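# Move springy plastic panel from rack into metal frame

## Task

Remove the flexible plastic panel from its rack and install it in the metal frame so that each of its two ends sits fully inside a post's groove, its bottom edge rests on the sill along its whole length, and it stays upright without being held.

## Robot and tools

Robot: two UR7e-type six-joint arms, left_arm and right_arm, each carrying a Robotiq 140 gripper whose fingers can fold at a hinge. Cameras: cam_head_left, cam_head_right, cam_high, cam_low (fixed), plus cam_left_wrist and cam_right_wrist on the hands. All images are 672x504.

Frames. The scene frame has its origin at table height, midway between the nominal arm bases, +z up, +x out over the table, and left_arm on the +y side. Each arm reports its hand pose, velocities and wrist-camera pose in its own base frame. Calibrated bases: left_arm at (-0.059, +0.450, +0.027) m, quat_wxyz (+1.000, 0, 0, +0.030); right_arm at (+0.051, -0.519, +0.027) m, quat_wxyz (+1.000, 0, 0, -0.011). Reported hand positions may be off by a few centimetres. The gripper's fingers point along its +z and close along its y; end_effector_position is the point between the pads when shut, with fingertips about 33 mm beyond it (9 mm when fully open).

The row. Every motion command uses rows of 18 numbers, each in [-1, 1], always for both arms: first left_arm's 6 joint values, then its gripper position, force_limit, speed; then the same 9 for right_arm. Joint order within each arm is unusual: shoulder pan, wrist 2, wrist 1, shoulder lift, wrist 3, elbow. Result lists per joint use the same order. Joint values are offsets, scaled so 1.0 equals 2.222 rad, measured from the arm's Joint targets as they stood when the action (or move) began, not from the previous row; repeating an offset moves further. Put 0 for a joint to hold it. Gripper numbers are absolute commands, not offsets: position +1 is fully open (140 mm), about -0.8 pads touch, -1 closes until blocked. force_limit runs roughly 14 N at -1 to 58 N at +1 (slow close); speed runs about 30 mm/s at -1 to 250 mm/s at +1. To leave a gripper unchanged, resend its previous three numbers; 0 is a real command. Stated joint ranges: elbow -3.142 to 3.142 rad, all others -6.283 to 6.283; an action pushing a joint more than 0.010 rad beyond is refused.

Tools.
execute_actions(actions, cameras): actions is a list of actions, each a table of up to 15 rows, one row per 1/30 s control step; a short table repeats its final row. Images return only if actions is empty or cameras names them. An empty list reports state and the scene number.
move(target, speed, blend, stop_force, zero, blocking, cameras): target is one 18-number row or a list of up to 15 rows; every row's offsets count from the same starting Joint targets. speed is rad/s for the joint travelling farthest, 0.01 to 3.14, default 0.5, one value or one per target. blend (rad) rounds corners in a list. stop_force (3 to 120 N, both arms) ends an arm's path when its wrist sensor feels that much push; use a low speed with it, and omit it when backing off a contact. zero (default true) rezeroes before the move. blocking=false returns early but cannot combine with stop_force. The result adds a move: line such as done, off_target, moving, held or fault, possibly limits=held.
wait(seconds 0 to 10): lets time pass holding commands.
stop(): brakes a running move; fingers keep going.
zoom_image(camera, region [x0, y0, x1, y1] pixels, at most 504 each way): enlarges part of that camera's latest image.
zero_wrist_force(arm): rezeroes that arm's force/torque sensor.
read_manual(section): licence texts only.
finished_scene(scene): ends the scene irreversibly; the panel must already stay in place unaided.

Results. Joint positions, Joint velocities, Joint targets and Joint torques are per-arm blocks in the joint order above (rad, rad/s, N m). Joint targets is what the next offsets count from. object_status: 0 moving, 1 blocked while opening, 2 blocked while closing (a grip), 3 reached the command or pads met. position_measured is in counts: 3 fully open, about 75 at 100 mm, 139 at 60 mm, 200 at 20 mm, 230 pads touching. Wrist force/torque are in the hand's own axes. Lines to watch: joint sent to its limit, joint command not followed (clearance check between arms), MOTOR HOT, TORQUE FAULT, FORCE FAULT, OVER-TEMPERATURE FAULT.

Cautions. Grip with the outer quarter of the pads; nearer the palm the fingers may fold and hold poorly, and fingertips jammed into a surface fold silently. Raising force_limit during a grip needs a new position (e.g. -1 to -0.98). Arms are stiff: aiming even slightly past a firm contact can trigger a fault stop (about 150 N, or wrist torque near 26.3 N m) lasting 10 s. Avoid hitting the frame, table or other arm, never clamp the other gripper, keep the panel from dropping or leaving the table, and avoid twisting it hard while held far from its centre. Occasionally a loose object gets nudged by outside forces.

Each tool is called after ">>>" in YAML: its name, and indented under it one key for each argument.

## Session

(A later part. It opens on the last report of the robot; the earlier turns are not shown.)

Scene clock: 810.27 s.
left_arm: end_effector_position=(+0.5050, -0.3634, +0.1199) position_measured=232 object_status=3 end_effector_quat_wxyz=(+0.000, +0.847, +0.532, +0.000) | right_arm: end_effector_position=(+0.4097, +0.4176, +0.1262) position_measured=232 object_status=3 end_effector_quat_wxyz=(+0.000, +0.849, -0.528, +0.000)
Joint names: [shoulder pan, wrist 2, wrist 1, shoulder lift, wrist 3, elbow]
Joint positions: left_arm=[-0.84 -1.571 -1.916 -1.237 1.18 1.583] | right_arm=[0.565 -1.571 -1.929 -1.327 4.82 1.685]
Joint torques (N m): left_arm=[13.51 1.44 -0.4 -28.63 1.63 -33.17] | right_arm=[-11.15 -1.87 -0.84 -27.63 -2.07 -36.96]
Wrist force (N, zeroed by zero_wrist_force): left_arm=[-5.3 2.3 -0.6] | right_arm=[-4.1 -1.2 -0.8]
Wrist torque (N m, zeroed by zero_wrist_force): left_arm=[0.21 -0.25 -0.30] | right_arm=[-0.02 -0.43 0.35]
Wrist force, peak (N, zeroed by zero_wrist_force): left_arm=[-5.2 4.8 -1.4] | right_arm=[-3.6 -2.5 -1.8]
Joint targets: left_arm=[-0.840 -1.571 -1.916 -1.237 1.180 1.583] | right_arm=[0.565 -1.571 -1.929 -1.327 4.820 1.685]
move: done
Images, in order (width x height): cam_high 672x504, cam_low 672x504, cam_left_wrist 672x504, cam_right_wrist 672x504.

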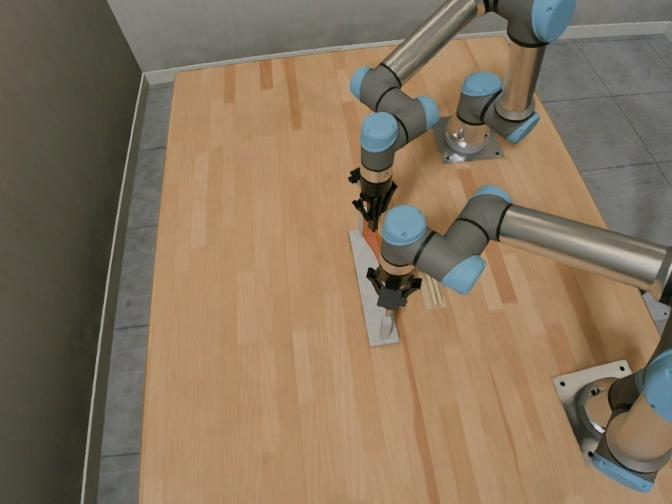

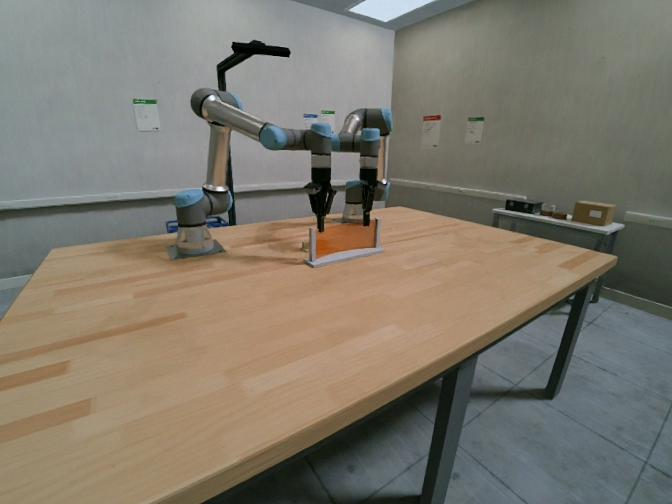

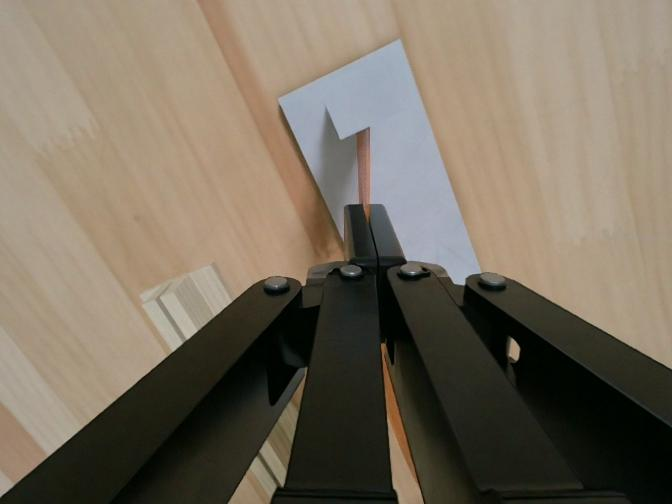

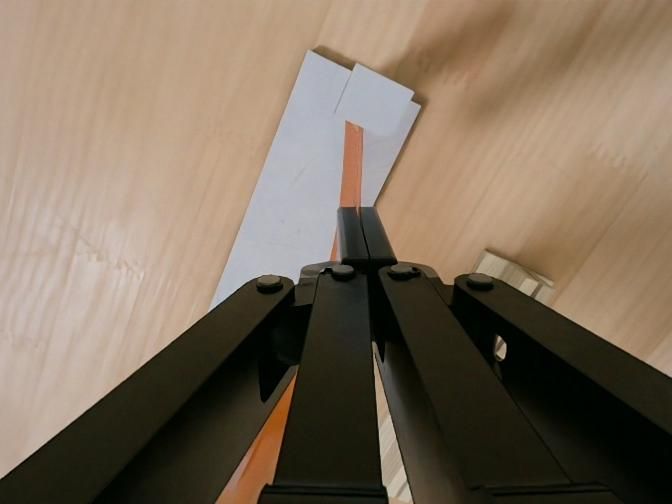

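>>> move:
  target: [0.003954, 0, 0.001473, 0.003967, -0.050051, -0.005440, -0.98, 1, -1, -0.003452, 0, 0.000833, 0.003023, 0.050554, -0.003856, -0.98, 1, -1]
  speed: 0.05
  stop_force: 7
  cameras: ["all"]

>>> zoom_image:
  camera: "cam_left_wrist"
  region: [310, 70, 410, 220]

>>> zoom_image:
  camera: "cam_right_wrist"
  region: [300, 70, 400, 220]

>>> zoom_image:
  camera: "cam_low"
  region: [300, 205, 390, 270]

>>> zoom_image:
  camera: "cam_high"
  region: [340, 190, 440, 350]

Scene clock: 834.63 s.
left_arm: end_effector_position=(+0.5109, -0.3619, +0.1199) position_measured=232 object_status=3 end_effector_quat_wxyz=(+0.000, +0.813, +0.582, +0.000) | right_arm: end_effector_position=(+0.4155, +0.4160, +0.1262) position_measured=232 object_status=3 end_effector_quat_wxyz=(+0.000, +0.816, -0.578, +0.000)
Joint names: [shoulder pan, wrist 2, wrist 1, shoulder lift, wrist 3, elbow]
Joint positions: left_arm=[-0.831 -1.571 -1.913 -1.228 1.069 1.571] | right_arm=[0.557 -1.571 -1.927 -1.32 4.932 1.677]
Joint torques (N m): left_arm=[15.48 1.58 0.09 -28.51 -1.33 -33.92] | right_arm=[-12.43 -3.83 -0.54 -28.29 1.63 -37.11]
Wrist force (N, zeroed by zero_wrist_force): left_arm=[-8.1 2.3 0.2] | right_arm=[-6.1 -1.3 0.1]
Wrist torque (N m, zeroed by zero_wrist_force): left_arm=[0.15 -0.19 -0.14] | right_arm=[0.02 -0.59 0.18]
Wrist force, peak (N, zeroed by zero_wrist_force): left_arm=[-8.4 2.4 0.2] | right_arm=[-6.4 -1.1 0.2]
Joint targets: left_arm=[-0.831 -1.571 -1.913 -1.228 1.069 1.571] | right_arm=[0.557 -1.571 -1.927 -1.320 4.932 1.677]
move: done

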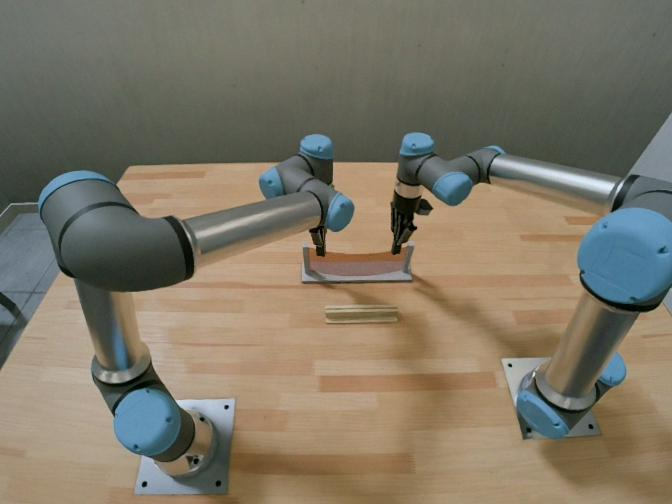

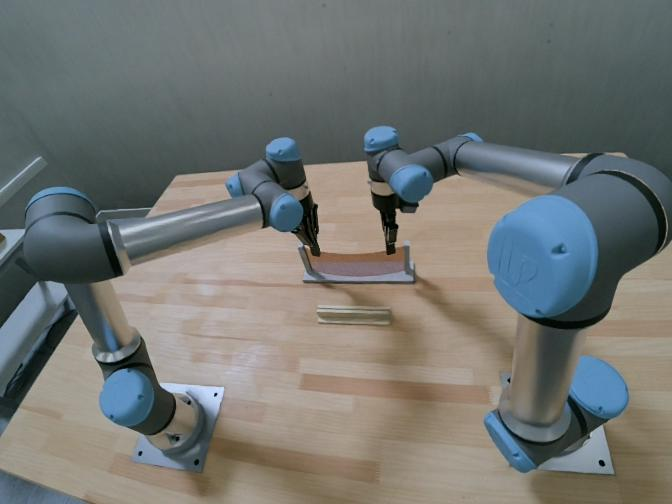

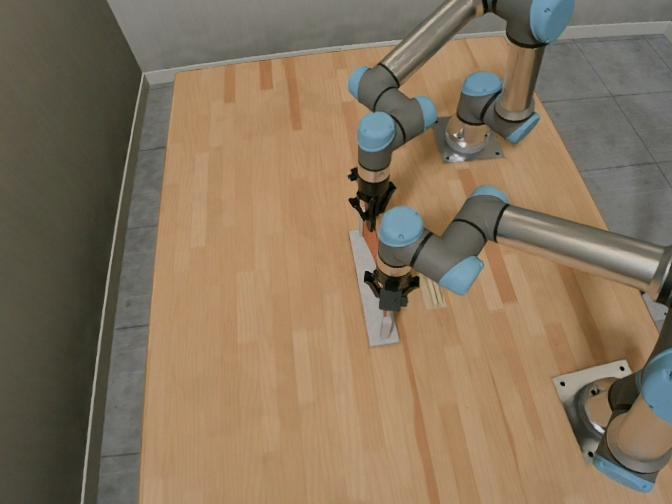

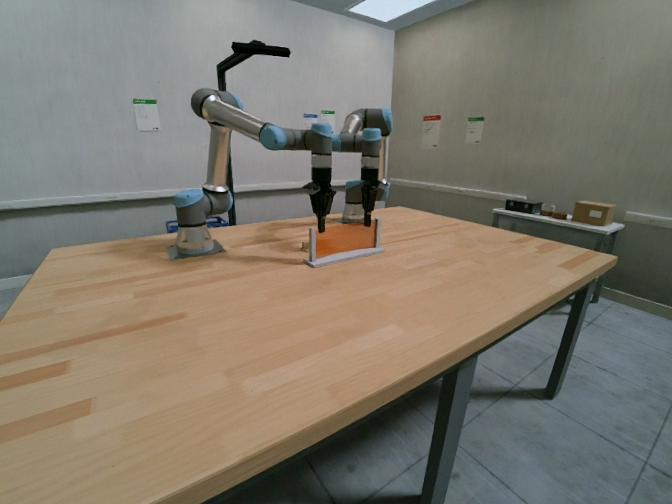

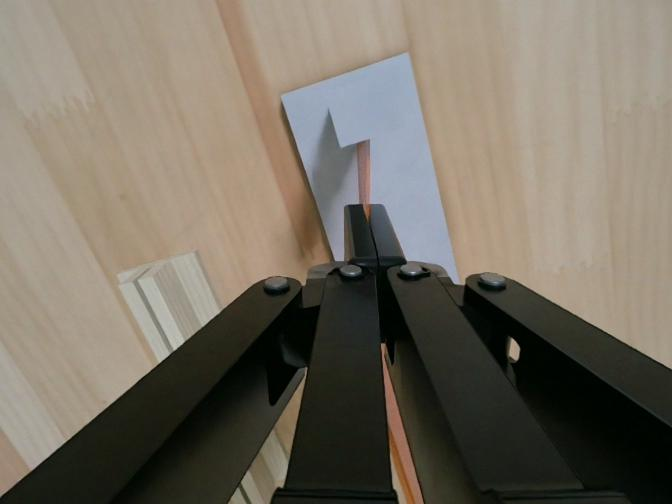

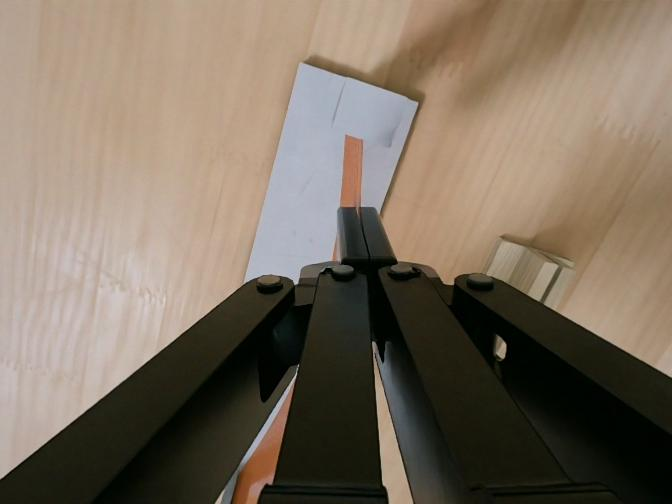

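Scaled by 3.360 from the camera's 672x504 image, which has a finer 960x720 frame.

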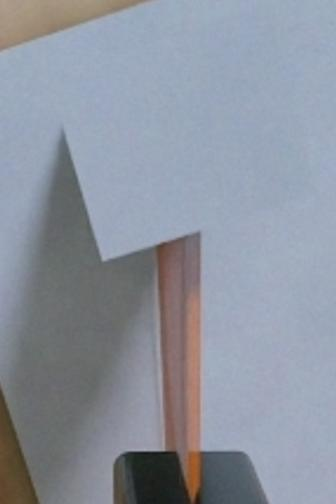

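Scaled by 3.360 from the camera's 672x504 image, which has a finer 960x720 frame.

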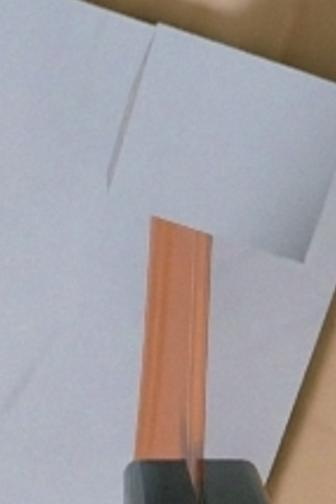

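Scaled by 5.600 from the camera's 672x504 image, which has a finer 960x720 frame.

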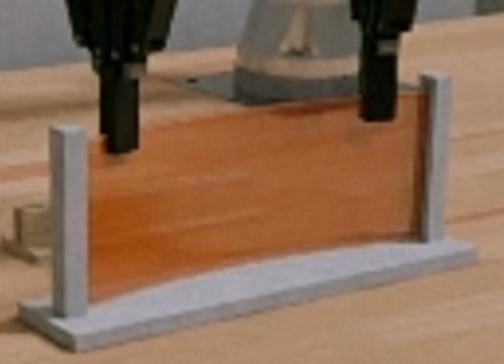

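Scaled by 3.150 from the camera's 672x504 image, which has a finer 960x720 frame.

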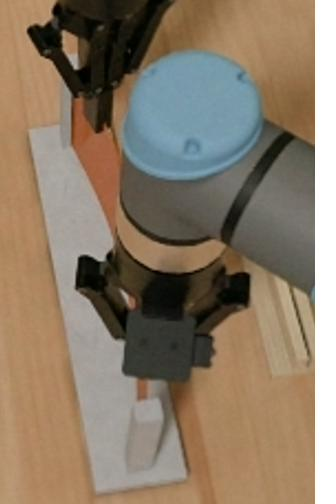

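>>> move:
  target: [0.003780, 0, 0.002059, 0.005542, -0.063727, -0.007601, -0.98, 1, -1, -0.002903, 0, 0.001341, 0.004865, 0.064603, -0.006206, -0.98, 1, -1]
  speed: 0.06
  stop_force: 8
  cameras: ["cam_left_wrist", "cam_right_wrist", "cam_low"]

>>> zoom_image:
  camera: "cam_left_wrist"
  region: [310, 70, 410, 220]

>>> zoom_image:
  camera: "cam_right_wrist"
  region: [300, 70, 400, 220]

>>> zoom_image:
  camera: "cam_low"
  region: [300, 205, 390, 270]

Scene clock: 848.30 s.
left_arm: end_effector_position=(+0.5176, -0.3616, +0.1198) position_measured=232 object_status=3 end_effector_quat_wxyz=(+0.000, +0.767, +0.641, +0.000) | right_arm: end_effector_position=(+0.4223, +0.4159, +0.1261) position_measured=232 object_status=3 end_effector_quat_wxyz=(+0.000, +0.770, -0.638, +0.000)
Joint names: [shoulder pan, wrist 2, wrist 1, shoulder lift, wrist 3, elbow]
Joint positions: left_arm=[-0.822 -1.571 -1.908 -1.216 0.927 1.554] | right_arm=[0.551 -1.571 -1.924 -1.309 5.076 1.663]
Joint torques (N m): left_arm=[12.85 1.46 -0.54 -28.77 -1.5 -34.85] | right_arm=[-10.44 -2.58 -1.04 -27.73 1.81 -37]
Wrist force (N, zeroed by zero_wrist_force): left_arm=[-3.4 1.3 -0.5] | right_arm=[-2.2 0.0 -0.4]
Wrist torque (N m, zeroed by zero_wrist_force): left_arm=[0.22 -0.31 0.02] | right_arm=[-0.02 -0.51 0.03]
Wrist force, peak (N, zeroed by zero_wrist_force): left_arm=[-8.5 2.7 0.3] | right_arm=[-6.6 -1.3 0.2]
Joint targets: left_arm=[-0.822 -1.571 -1.908 -1.216 0.927 1.554] | right_arm=[0.551 -1.571 -1.924 -1.309 5.076 1.663]
move: done
Images, in order (width x height): cam_low 672x504, cam_left_wrist 672x504, cam_right_wrist 672x504.

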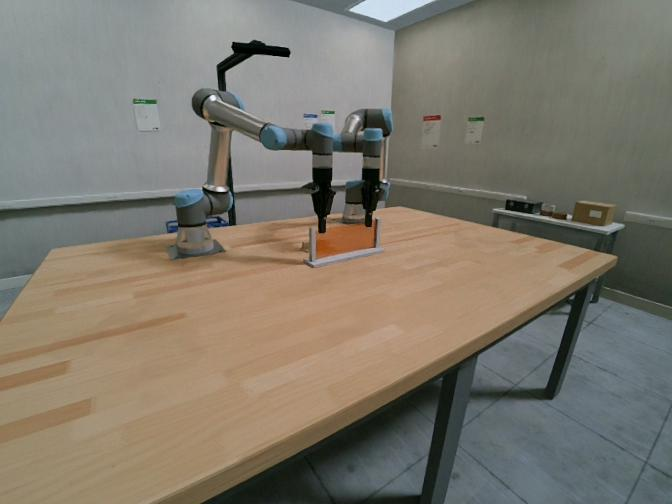

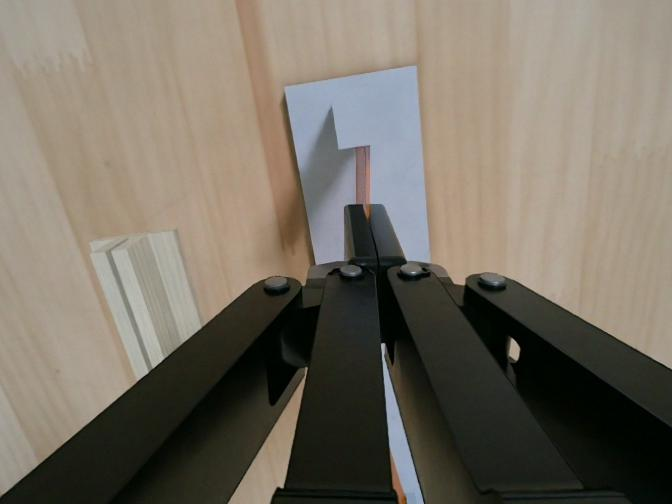

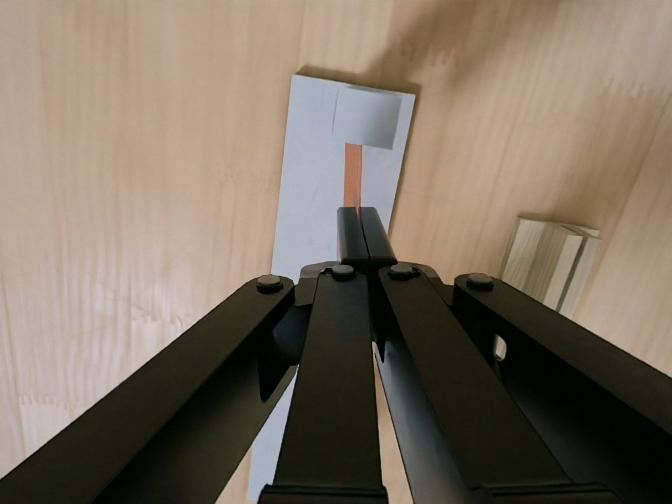

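Scaled by 3.360 from the camera's 672x504 image, which has a finer 960x720 frame.

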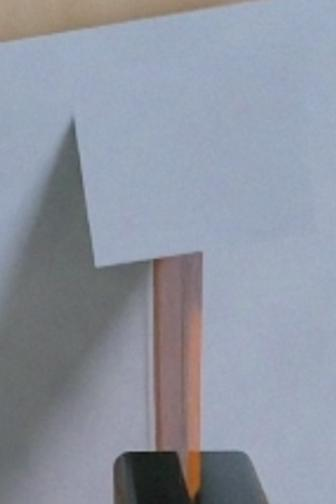

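Scaled by 3.360 from the camera's 672x504 image, which has a finer 960x720 frame.

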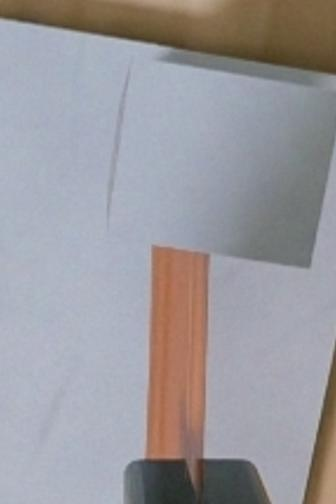

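Scaled by 5.600 from the camera's 672x504 image, which has a finer 960x720 frame.

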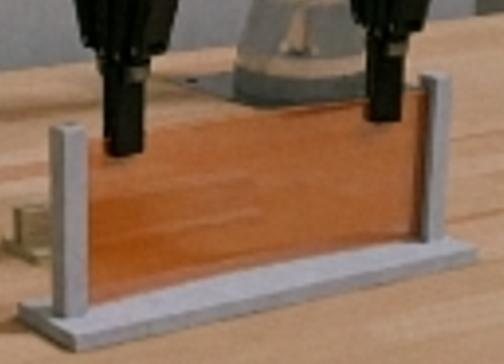

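>>> move:
  target: [0.003665, 0, 0.002231, 0.005597, -0.063842, -0.007827, -0.98, 1, -1, -0.002847, 0, 0.001495, 0.005005, 0.064660, -0.006501, -0.98, 1, -1]
  speed: 0.06
  stop_force: 8
  cameras: ["cam_left_wrist", "cam_right_wrist", "cam_low", "cam_head_left", "cam_high"]

>>> zoom_image:
  camera: "cam_left_wrist"
  region: [310, 70, 410, 220]

>>> zoom_image:
  camera: "cam_right_wrist"
  region: [300, 70, 400, 220]

>>> zoom_image:
  camera: "cam_low"
  region: [300, 205, 390, 270]

Scene clock: 863.17 s.
left_arm: end_effector_position=(+0.5244, -0.3614, +0.1197) position_measured=232 object_status=3 end_effector_quat_wxyz=(+0.000, +0.717, +0.697, +0.000) | right_arm: end_effector_position=(+0.4292, +0.4158, +0.1261) position_measured=232 object_status=3 end_effector_quat_wxyz=(+0.000, +0.720, -0.694, +0.000)
Joint names: [shoulder pan, wrist 2, wrist 1, shoulder lift, wrist 3, elbow]
Joint positions: left_arm=[-0.814 -1.571 -1.903 -1.203 0.786 1.537] | right_arm=[0.544 -1.571 -1.921 -1.298 5.22 1.648]
Joint torques (N m): left_arm=[12.72 1.41 -0.62 -29.91 -1.42 -34.1] | right_arm=[-10.74 1.14 -0.99 -29.29 1.8 -37.17]
Wrist force (N, zeroed by zero_wrist_force): left_arm=[-3.1 1.1 -0.2] | right_arm=[-2.4 0.3 -0.3]
Wrist torque (N m, zeroed by zero_wrist_force): left_arm=[0.31 -0.38 0.10] | right_arm=[-0.05 -0.54 -0.06]
Wrist force, peak (N, zeroed by zero_wrist_force): left_arm=[-3.5 1.5 -0.2] | right_arm=[-2.6 0.2 -0.7]
Joint targets: left_arm=[-0.814 -1.571 -1.903 -1.203 0.786 1.537] | right_arm=[0.544 -1.571 -1.921 -1.298 5.220 1.648]
move: done
Images, in order (width x height): cam_head_left 672x504, cam_high 672x504, cam_low 672x504, cam_left_wrist 672x504, cam_right_wrist 672x504.

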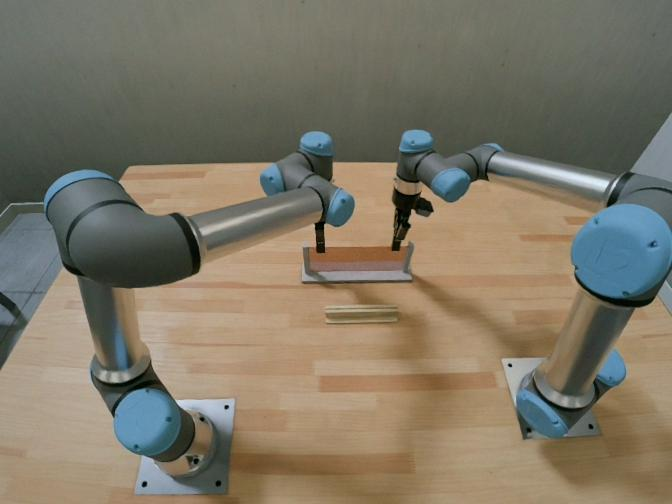

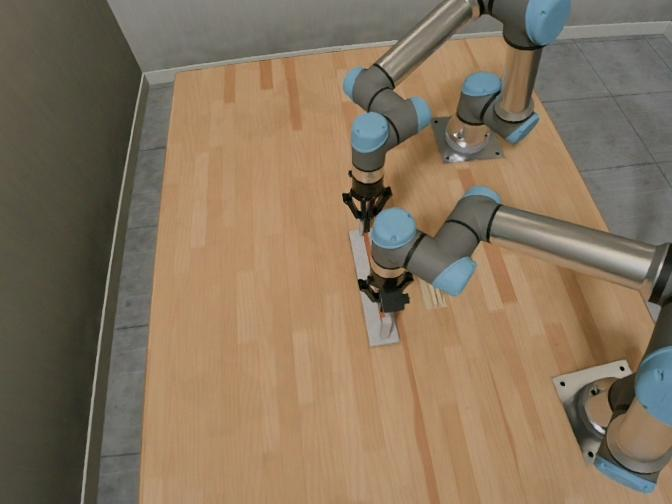

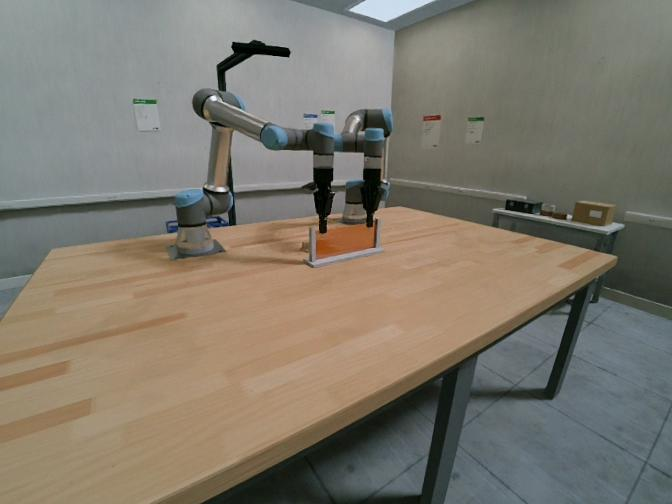

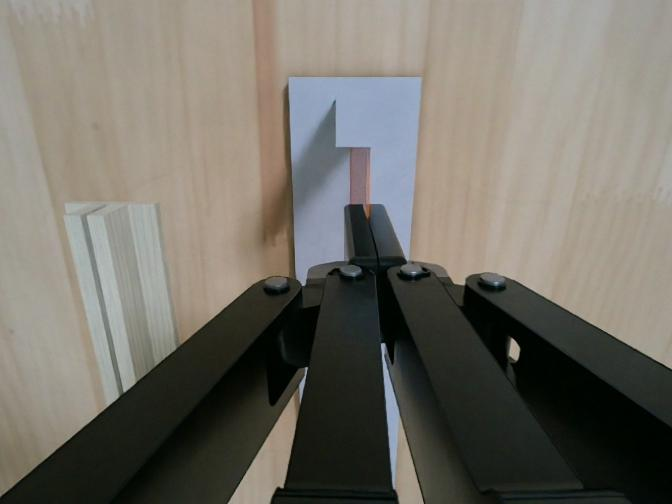

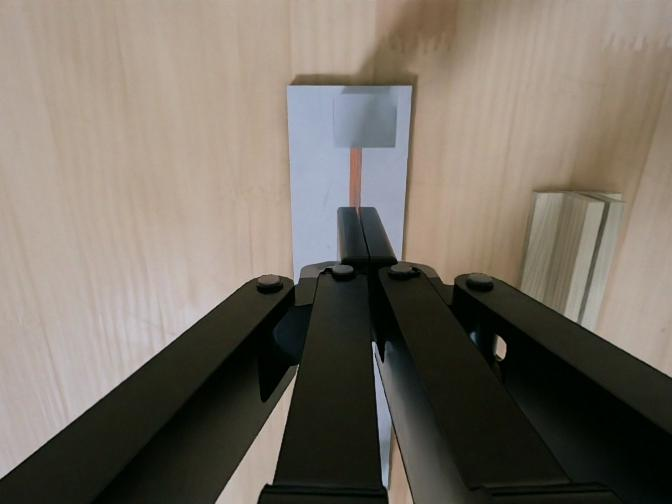

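Scaled by 3.360 from the camera's 672x504 image, which has a finer 960x720 frame.

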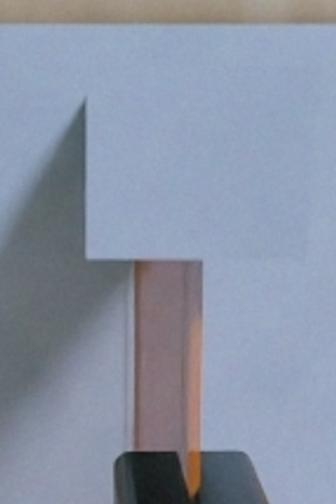

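Scaled by 3.360 from the camera's 672x504 image, which has a finer 960x720 frame.

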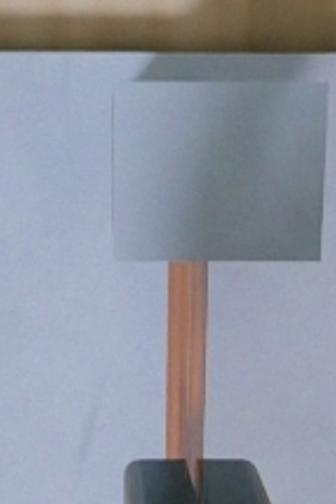

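Scaled by 5.600 from the camera's 672x504 image, which has a finer 960x720 frame.

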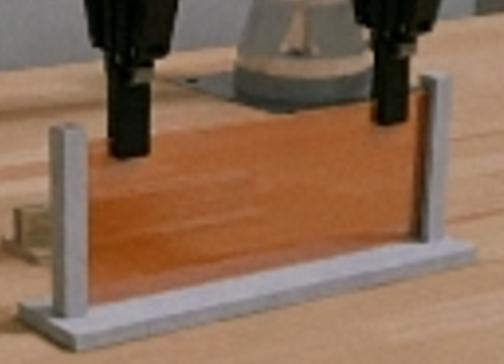

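>>> move:
  target: [0, 0, -0.006430, 0.002080, 0, 0.004351, -0.98, 1, -1, 0, 0, -0.006651, 0.002187, 0, 0.004464, -0.98, 1, -1]
  speed: 0.012
  stop_force: 5
  cameras: ["cam_left_wrist", "cam_right_wrist", "cam_low", "cam_head_left", "cam_high"]

>>> zoom_image:
  camera: "cam_low"
  region: [300, 205, 390, 270]

>>> zoom_image:
  camera: "cam_head_left"
  region: [290, 230, 430, 300]

Scene clock: 869.70 s.
left_arm: end_effector_position=(+0.5245, -0.3615, +0.1190) position_measured=232 object_status=3 end_effector_quat_wxyz=(+0.000, +0.717, +0.697, +0.000) | right_arm: end_effector_position=(+0.4293, +0.4158, +0.1252) position_measured=232 object_status=3 end_effector_quat_wxyz=(+0.000, +0.720, -0.694, +0.000)
Joint names: [shoulder pan, wrist 2, wrist 1, shoulder lift, wrist 3, elbow]
Joint positions: left_arm=[-0.814 -1.571 -1.905 -1.203 0.786 1.538] | right_arm=[0.544 -1.571 -1.923 -1.297 5.22 1.65]
Joint torques (N m): left_arm=[8.55 1.41 -0.7 -51.12 -1.52 -32.5] | right_arm=[-7.7 1.11 -1 -39.05 1.75 -35.51]
Wrist force (N, zeroed by zero_wrist_force): left_arm=[0.2 1.2 -5.3] | right_arm=[0.6 0.4 -6.0]
Wrist torque (N m, zeroed by zero_wrist_force): left_arm=[0.27 -0.48 0.09] | right_arm=[-0.03 -0.54 -0.05]
Wrist force, peak (N, zeroed by zero_wrist_force): left_arm=[0.4 1.3 -7.0] | right_arm=[1.0 0.1 -7.2]
Joint targets: left_arm=[-0.814 -1.571 -1.905 -1.203 0.786 1.538] | right_arm=[0.544 -1.571 -1.923 -1.297 5.220 1.650]
move: contact (left_arm, right_arm); left_arm: the wrist 1 is farthest, 0.012 rad from its target; right_arm: the wrist 1 is farthest, 0.012 rad from its target
Images, in order (width x height): cam_head_left 672x504, cam_high 672x504, cam_low 672x504, cam_left_wrist 672x504, cam_right_wrist 672x504.

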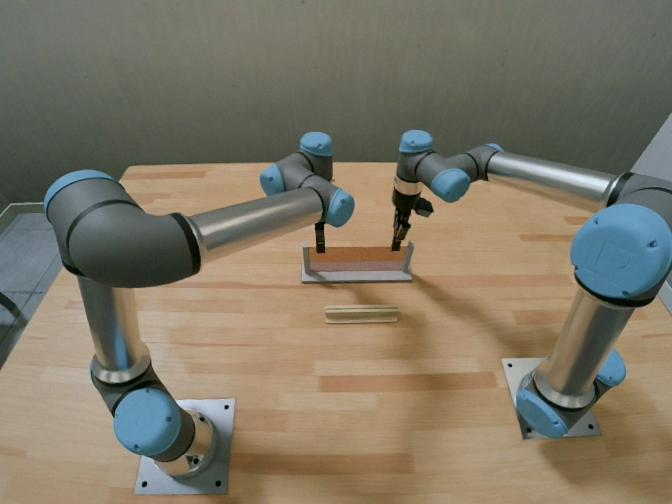

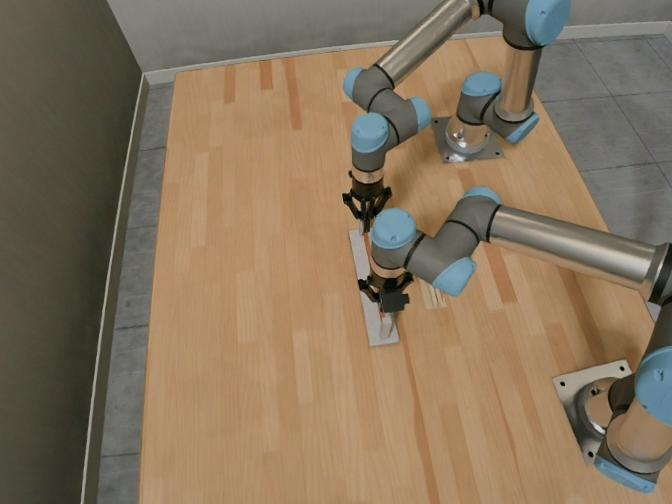

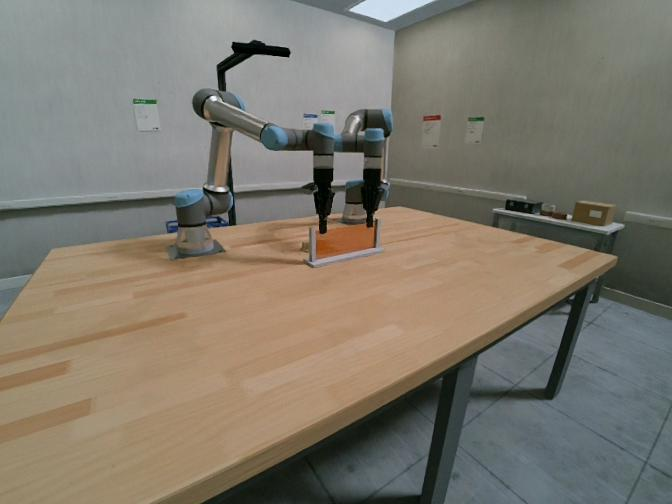

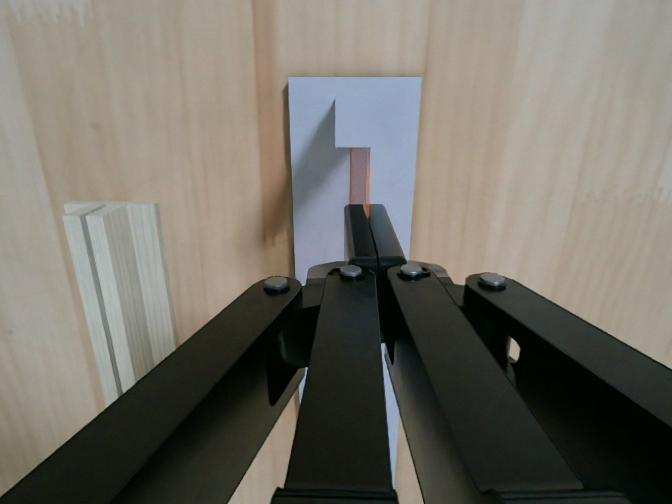

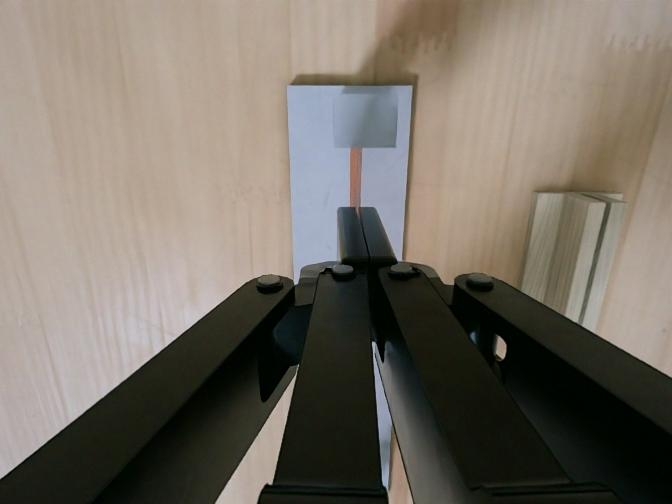

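Scaled by 5.600 from the camera's 672x504 image, which has a finer 960x720 frame.

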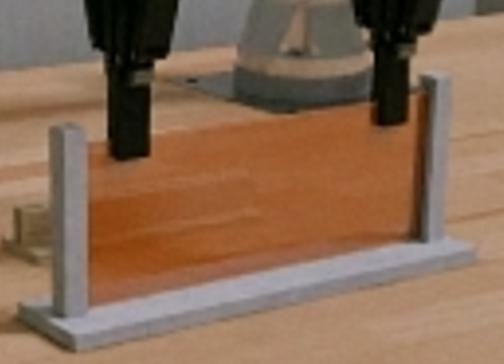

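Scaled by 3.600 from the camera's 672x504 image, which has a finer 960x720 frame.

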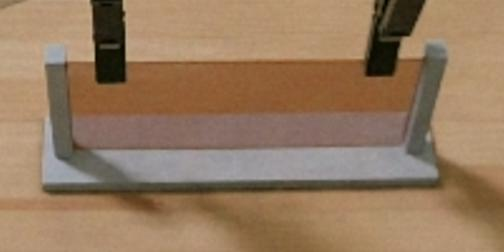

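>>> zoom_image:
  camera: "cam_low"
  region: [300, 235, 350, 272]

>>> zoom_image:
  camera: "cam_low"
  region: [345, 225, 395, 262]

>>> zoom_image:
  camera: "cam_head_left"
  region: [295, 235, 365, 287]

>>> zoom_image:
  camera: "cam_head_left"
  region: [355, 235, 425, 287]

Scaled by 10.080 from the camera's 672x504 image, which has a finer 960x720 frame.

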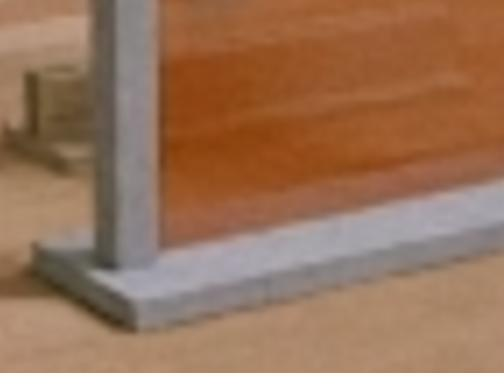

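Scaled by 10.080 from the camera's 672x504 image, which has a finer 960x720 frame.

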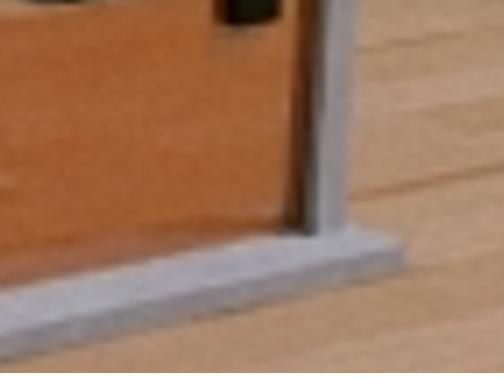

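Scaled by 7.200 from the camera's 672x504 image, which has a finer 960x720 frame.

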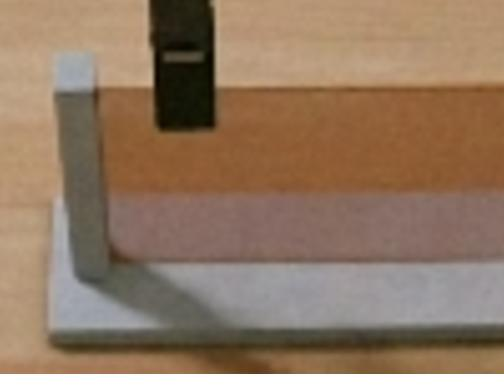

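Scaled by 7.200 from the camera's 672x504 image, which has a finer 960x720 frame.

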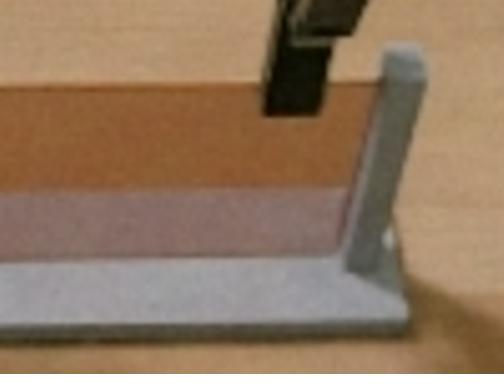

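>>> move:
  target: [0, 0, -0.004287, 0.001386, 0, 0.002900, -0.98, 1, -1, 0, 0, -0.004434, 0.001458, 0, 0.002976, -0.98, 1, -1]
  speed: 0.01
  stop_force: 6
  cameras: ["cam_low", "cam_head_left"]

>>> zoom_image:
  camera: "cam_head_left"
  region: [290, 230, 430, 300]

Scene clock: 885.07 s.
left_arm: end_effector_position=(+0.5245, -0.3616, +0.1184) position_measured=232 object_status=3 end_effector_quat_wxyz=(+0.000, +0.717, +0.697, +0.000) | right_arm: end_effector_position=(+0.4294, +0.4159, +0.1245) position_measured=232 object_status=3 end_effector_quat_wxyz=(+0.000, +0.720, -0.694, +0.000)
Joint names: [shoulder pan, wrist 2, wrist 1, shoulder lift, wrist 3, elbow]
Joint positions: left_arm=[-0.814 -1.571 -1.907 -1.202 0.786 1.539] | right_arm=[0.544 -1.571 -1.926 -1.297 5.22 1.651]
Joint torques (N m): left_arm=[5.37 1.47 -0.75 -47.28 -1.53 -30.31] | right_arm=[-3.69 1.12 -0.6 -35.51 1.81 -32.62]
Wrist force (N, zeroed by zero_wrist_force): left_arm=[3.4 1.4 -11.0] | right_arm=[2.8 0.1 -12.6]
Wrist torque (N m, zeroed by zero_wrist_force): left_arm=[0.27 -0.57 0.09] | right_arm=[-0.05 -0.52 -0.04]
Wrist force, peak (N, zeroed by zero_wrist_force): left_arm=[3.5 1.5 -13.4] | right_arm=[2.7 0.0 -14.3]
Joint targets: left_arm=[-0.814 -1.571 -1.907 -1.202 0.786 1.539] | right_arm=[0.544 -1.571 -1.926 -1.297 5.220 1.651]
move: contact (left_arm, right_arm)
Images, in order (width x height): cam_head_left 672x504, cam_low 672x504.

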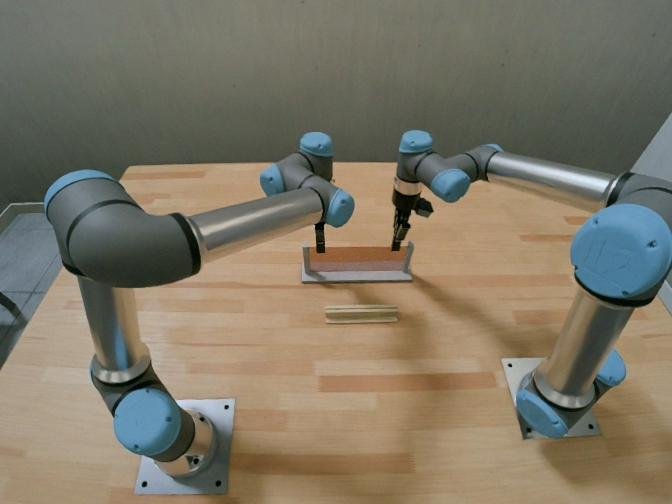

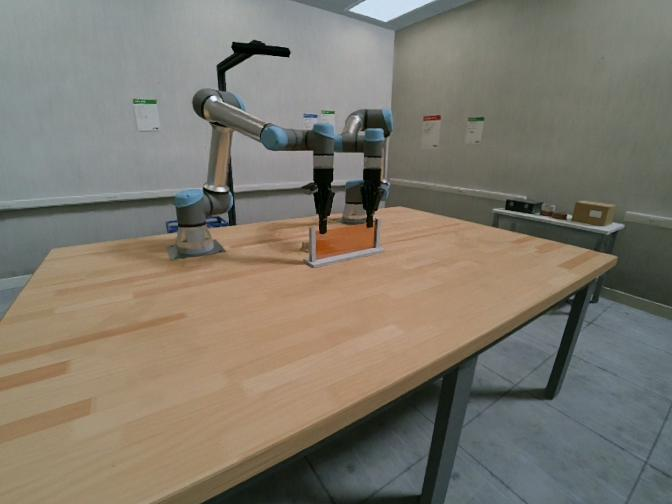

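Scaled by 3.600 from the camera's 672x504 image, which has a finer 960x720 frame.

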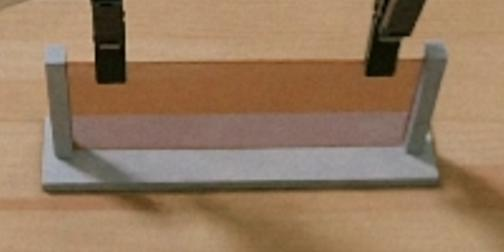

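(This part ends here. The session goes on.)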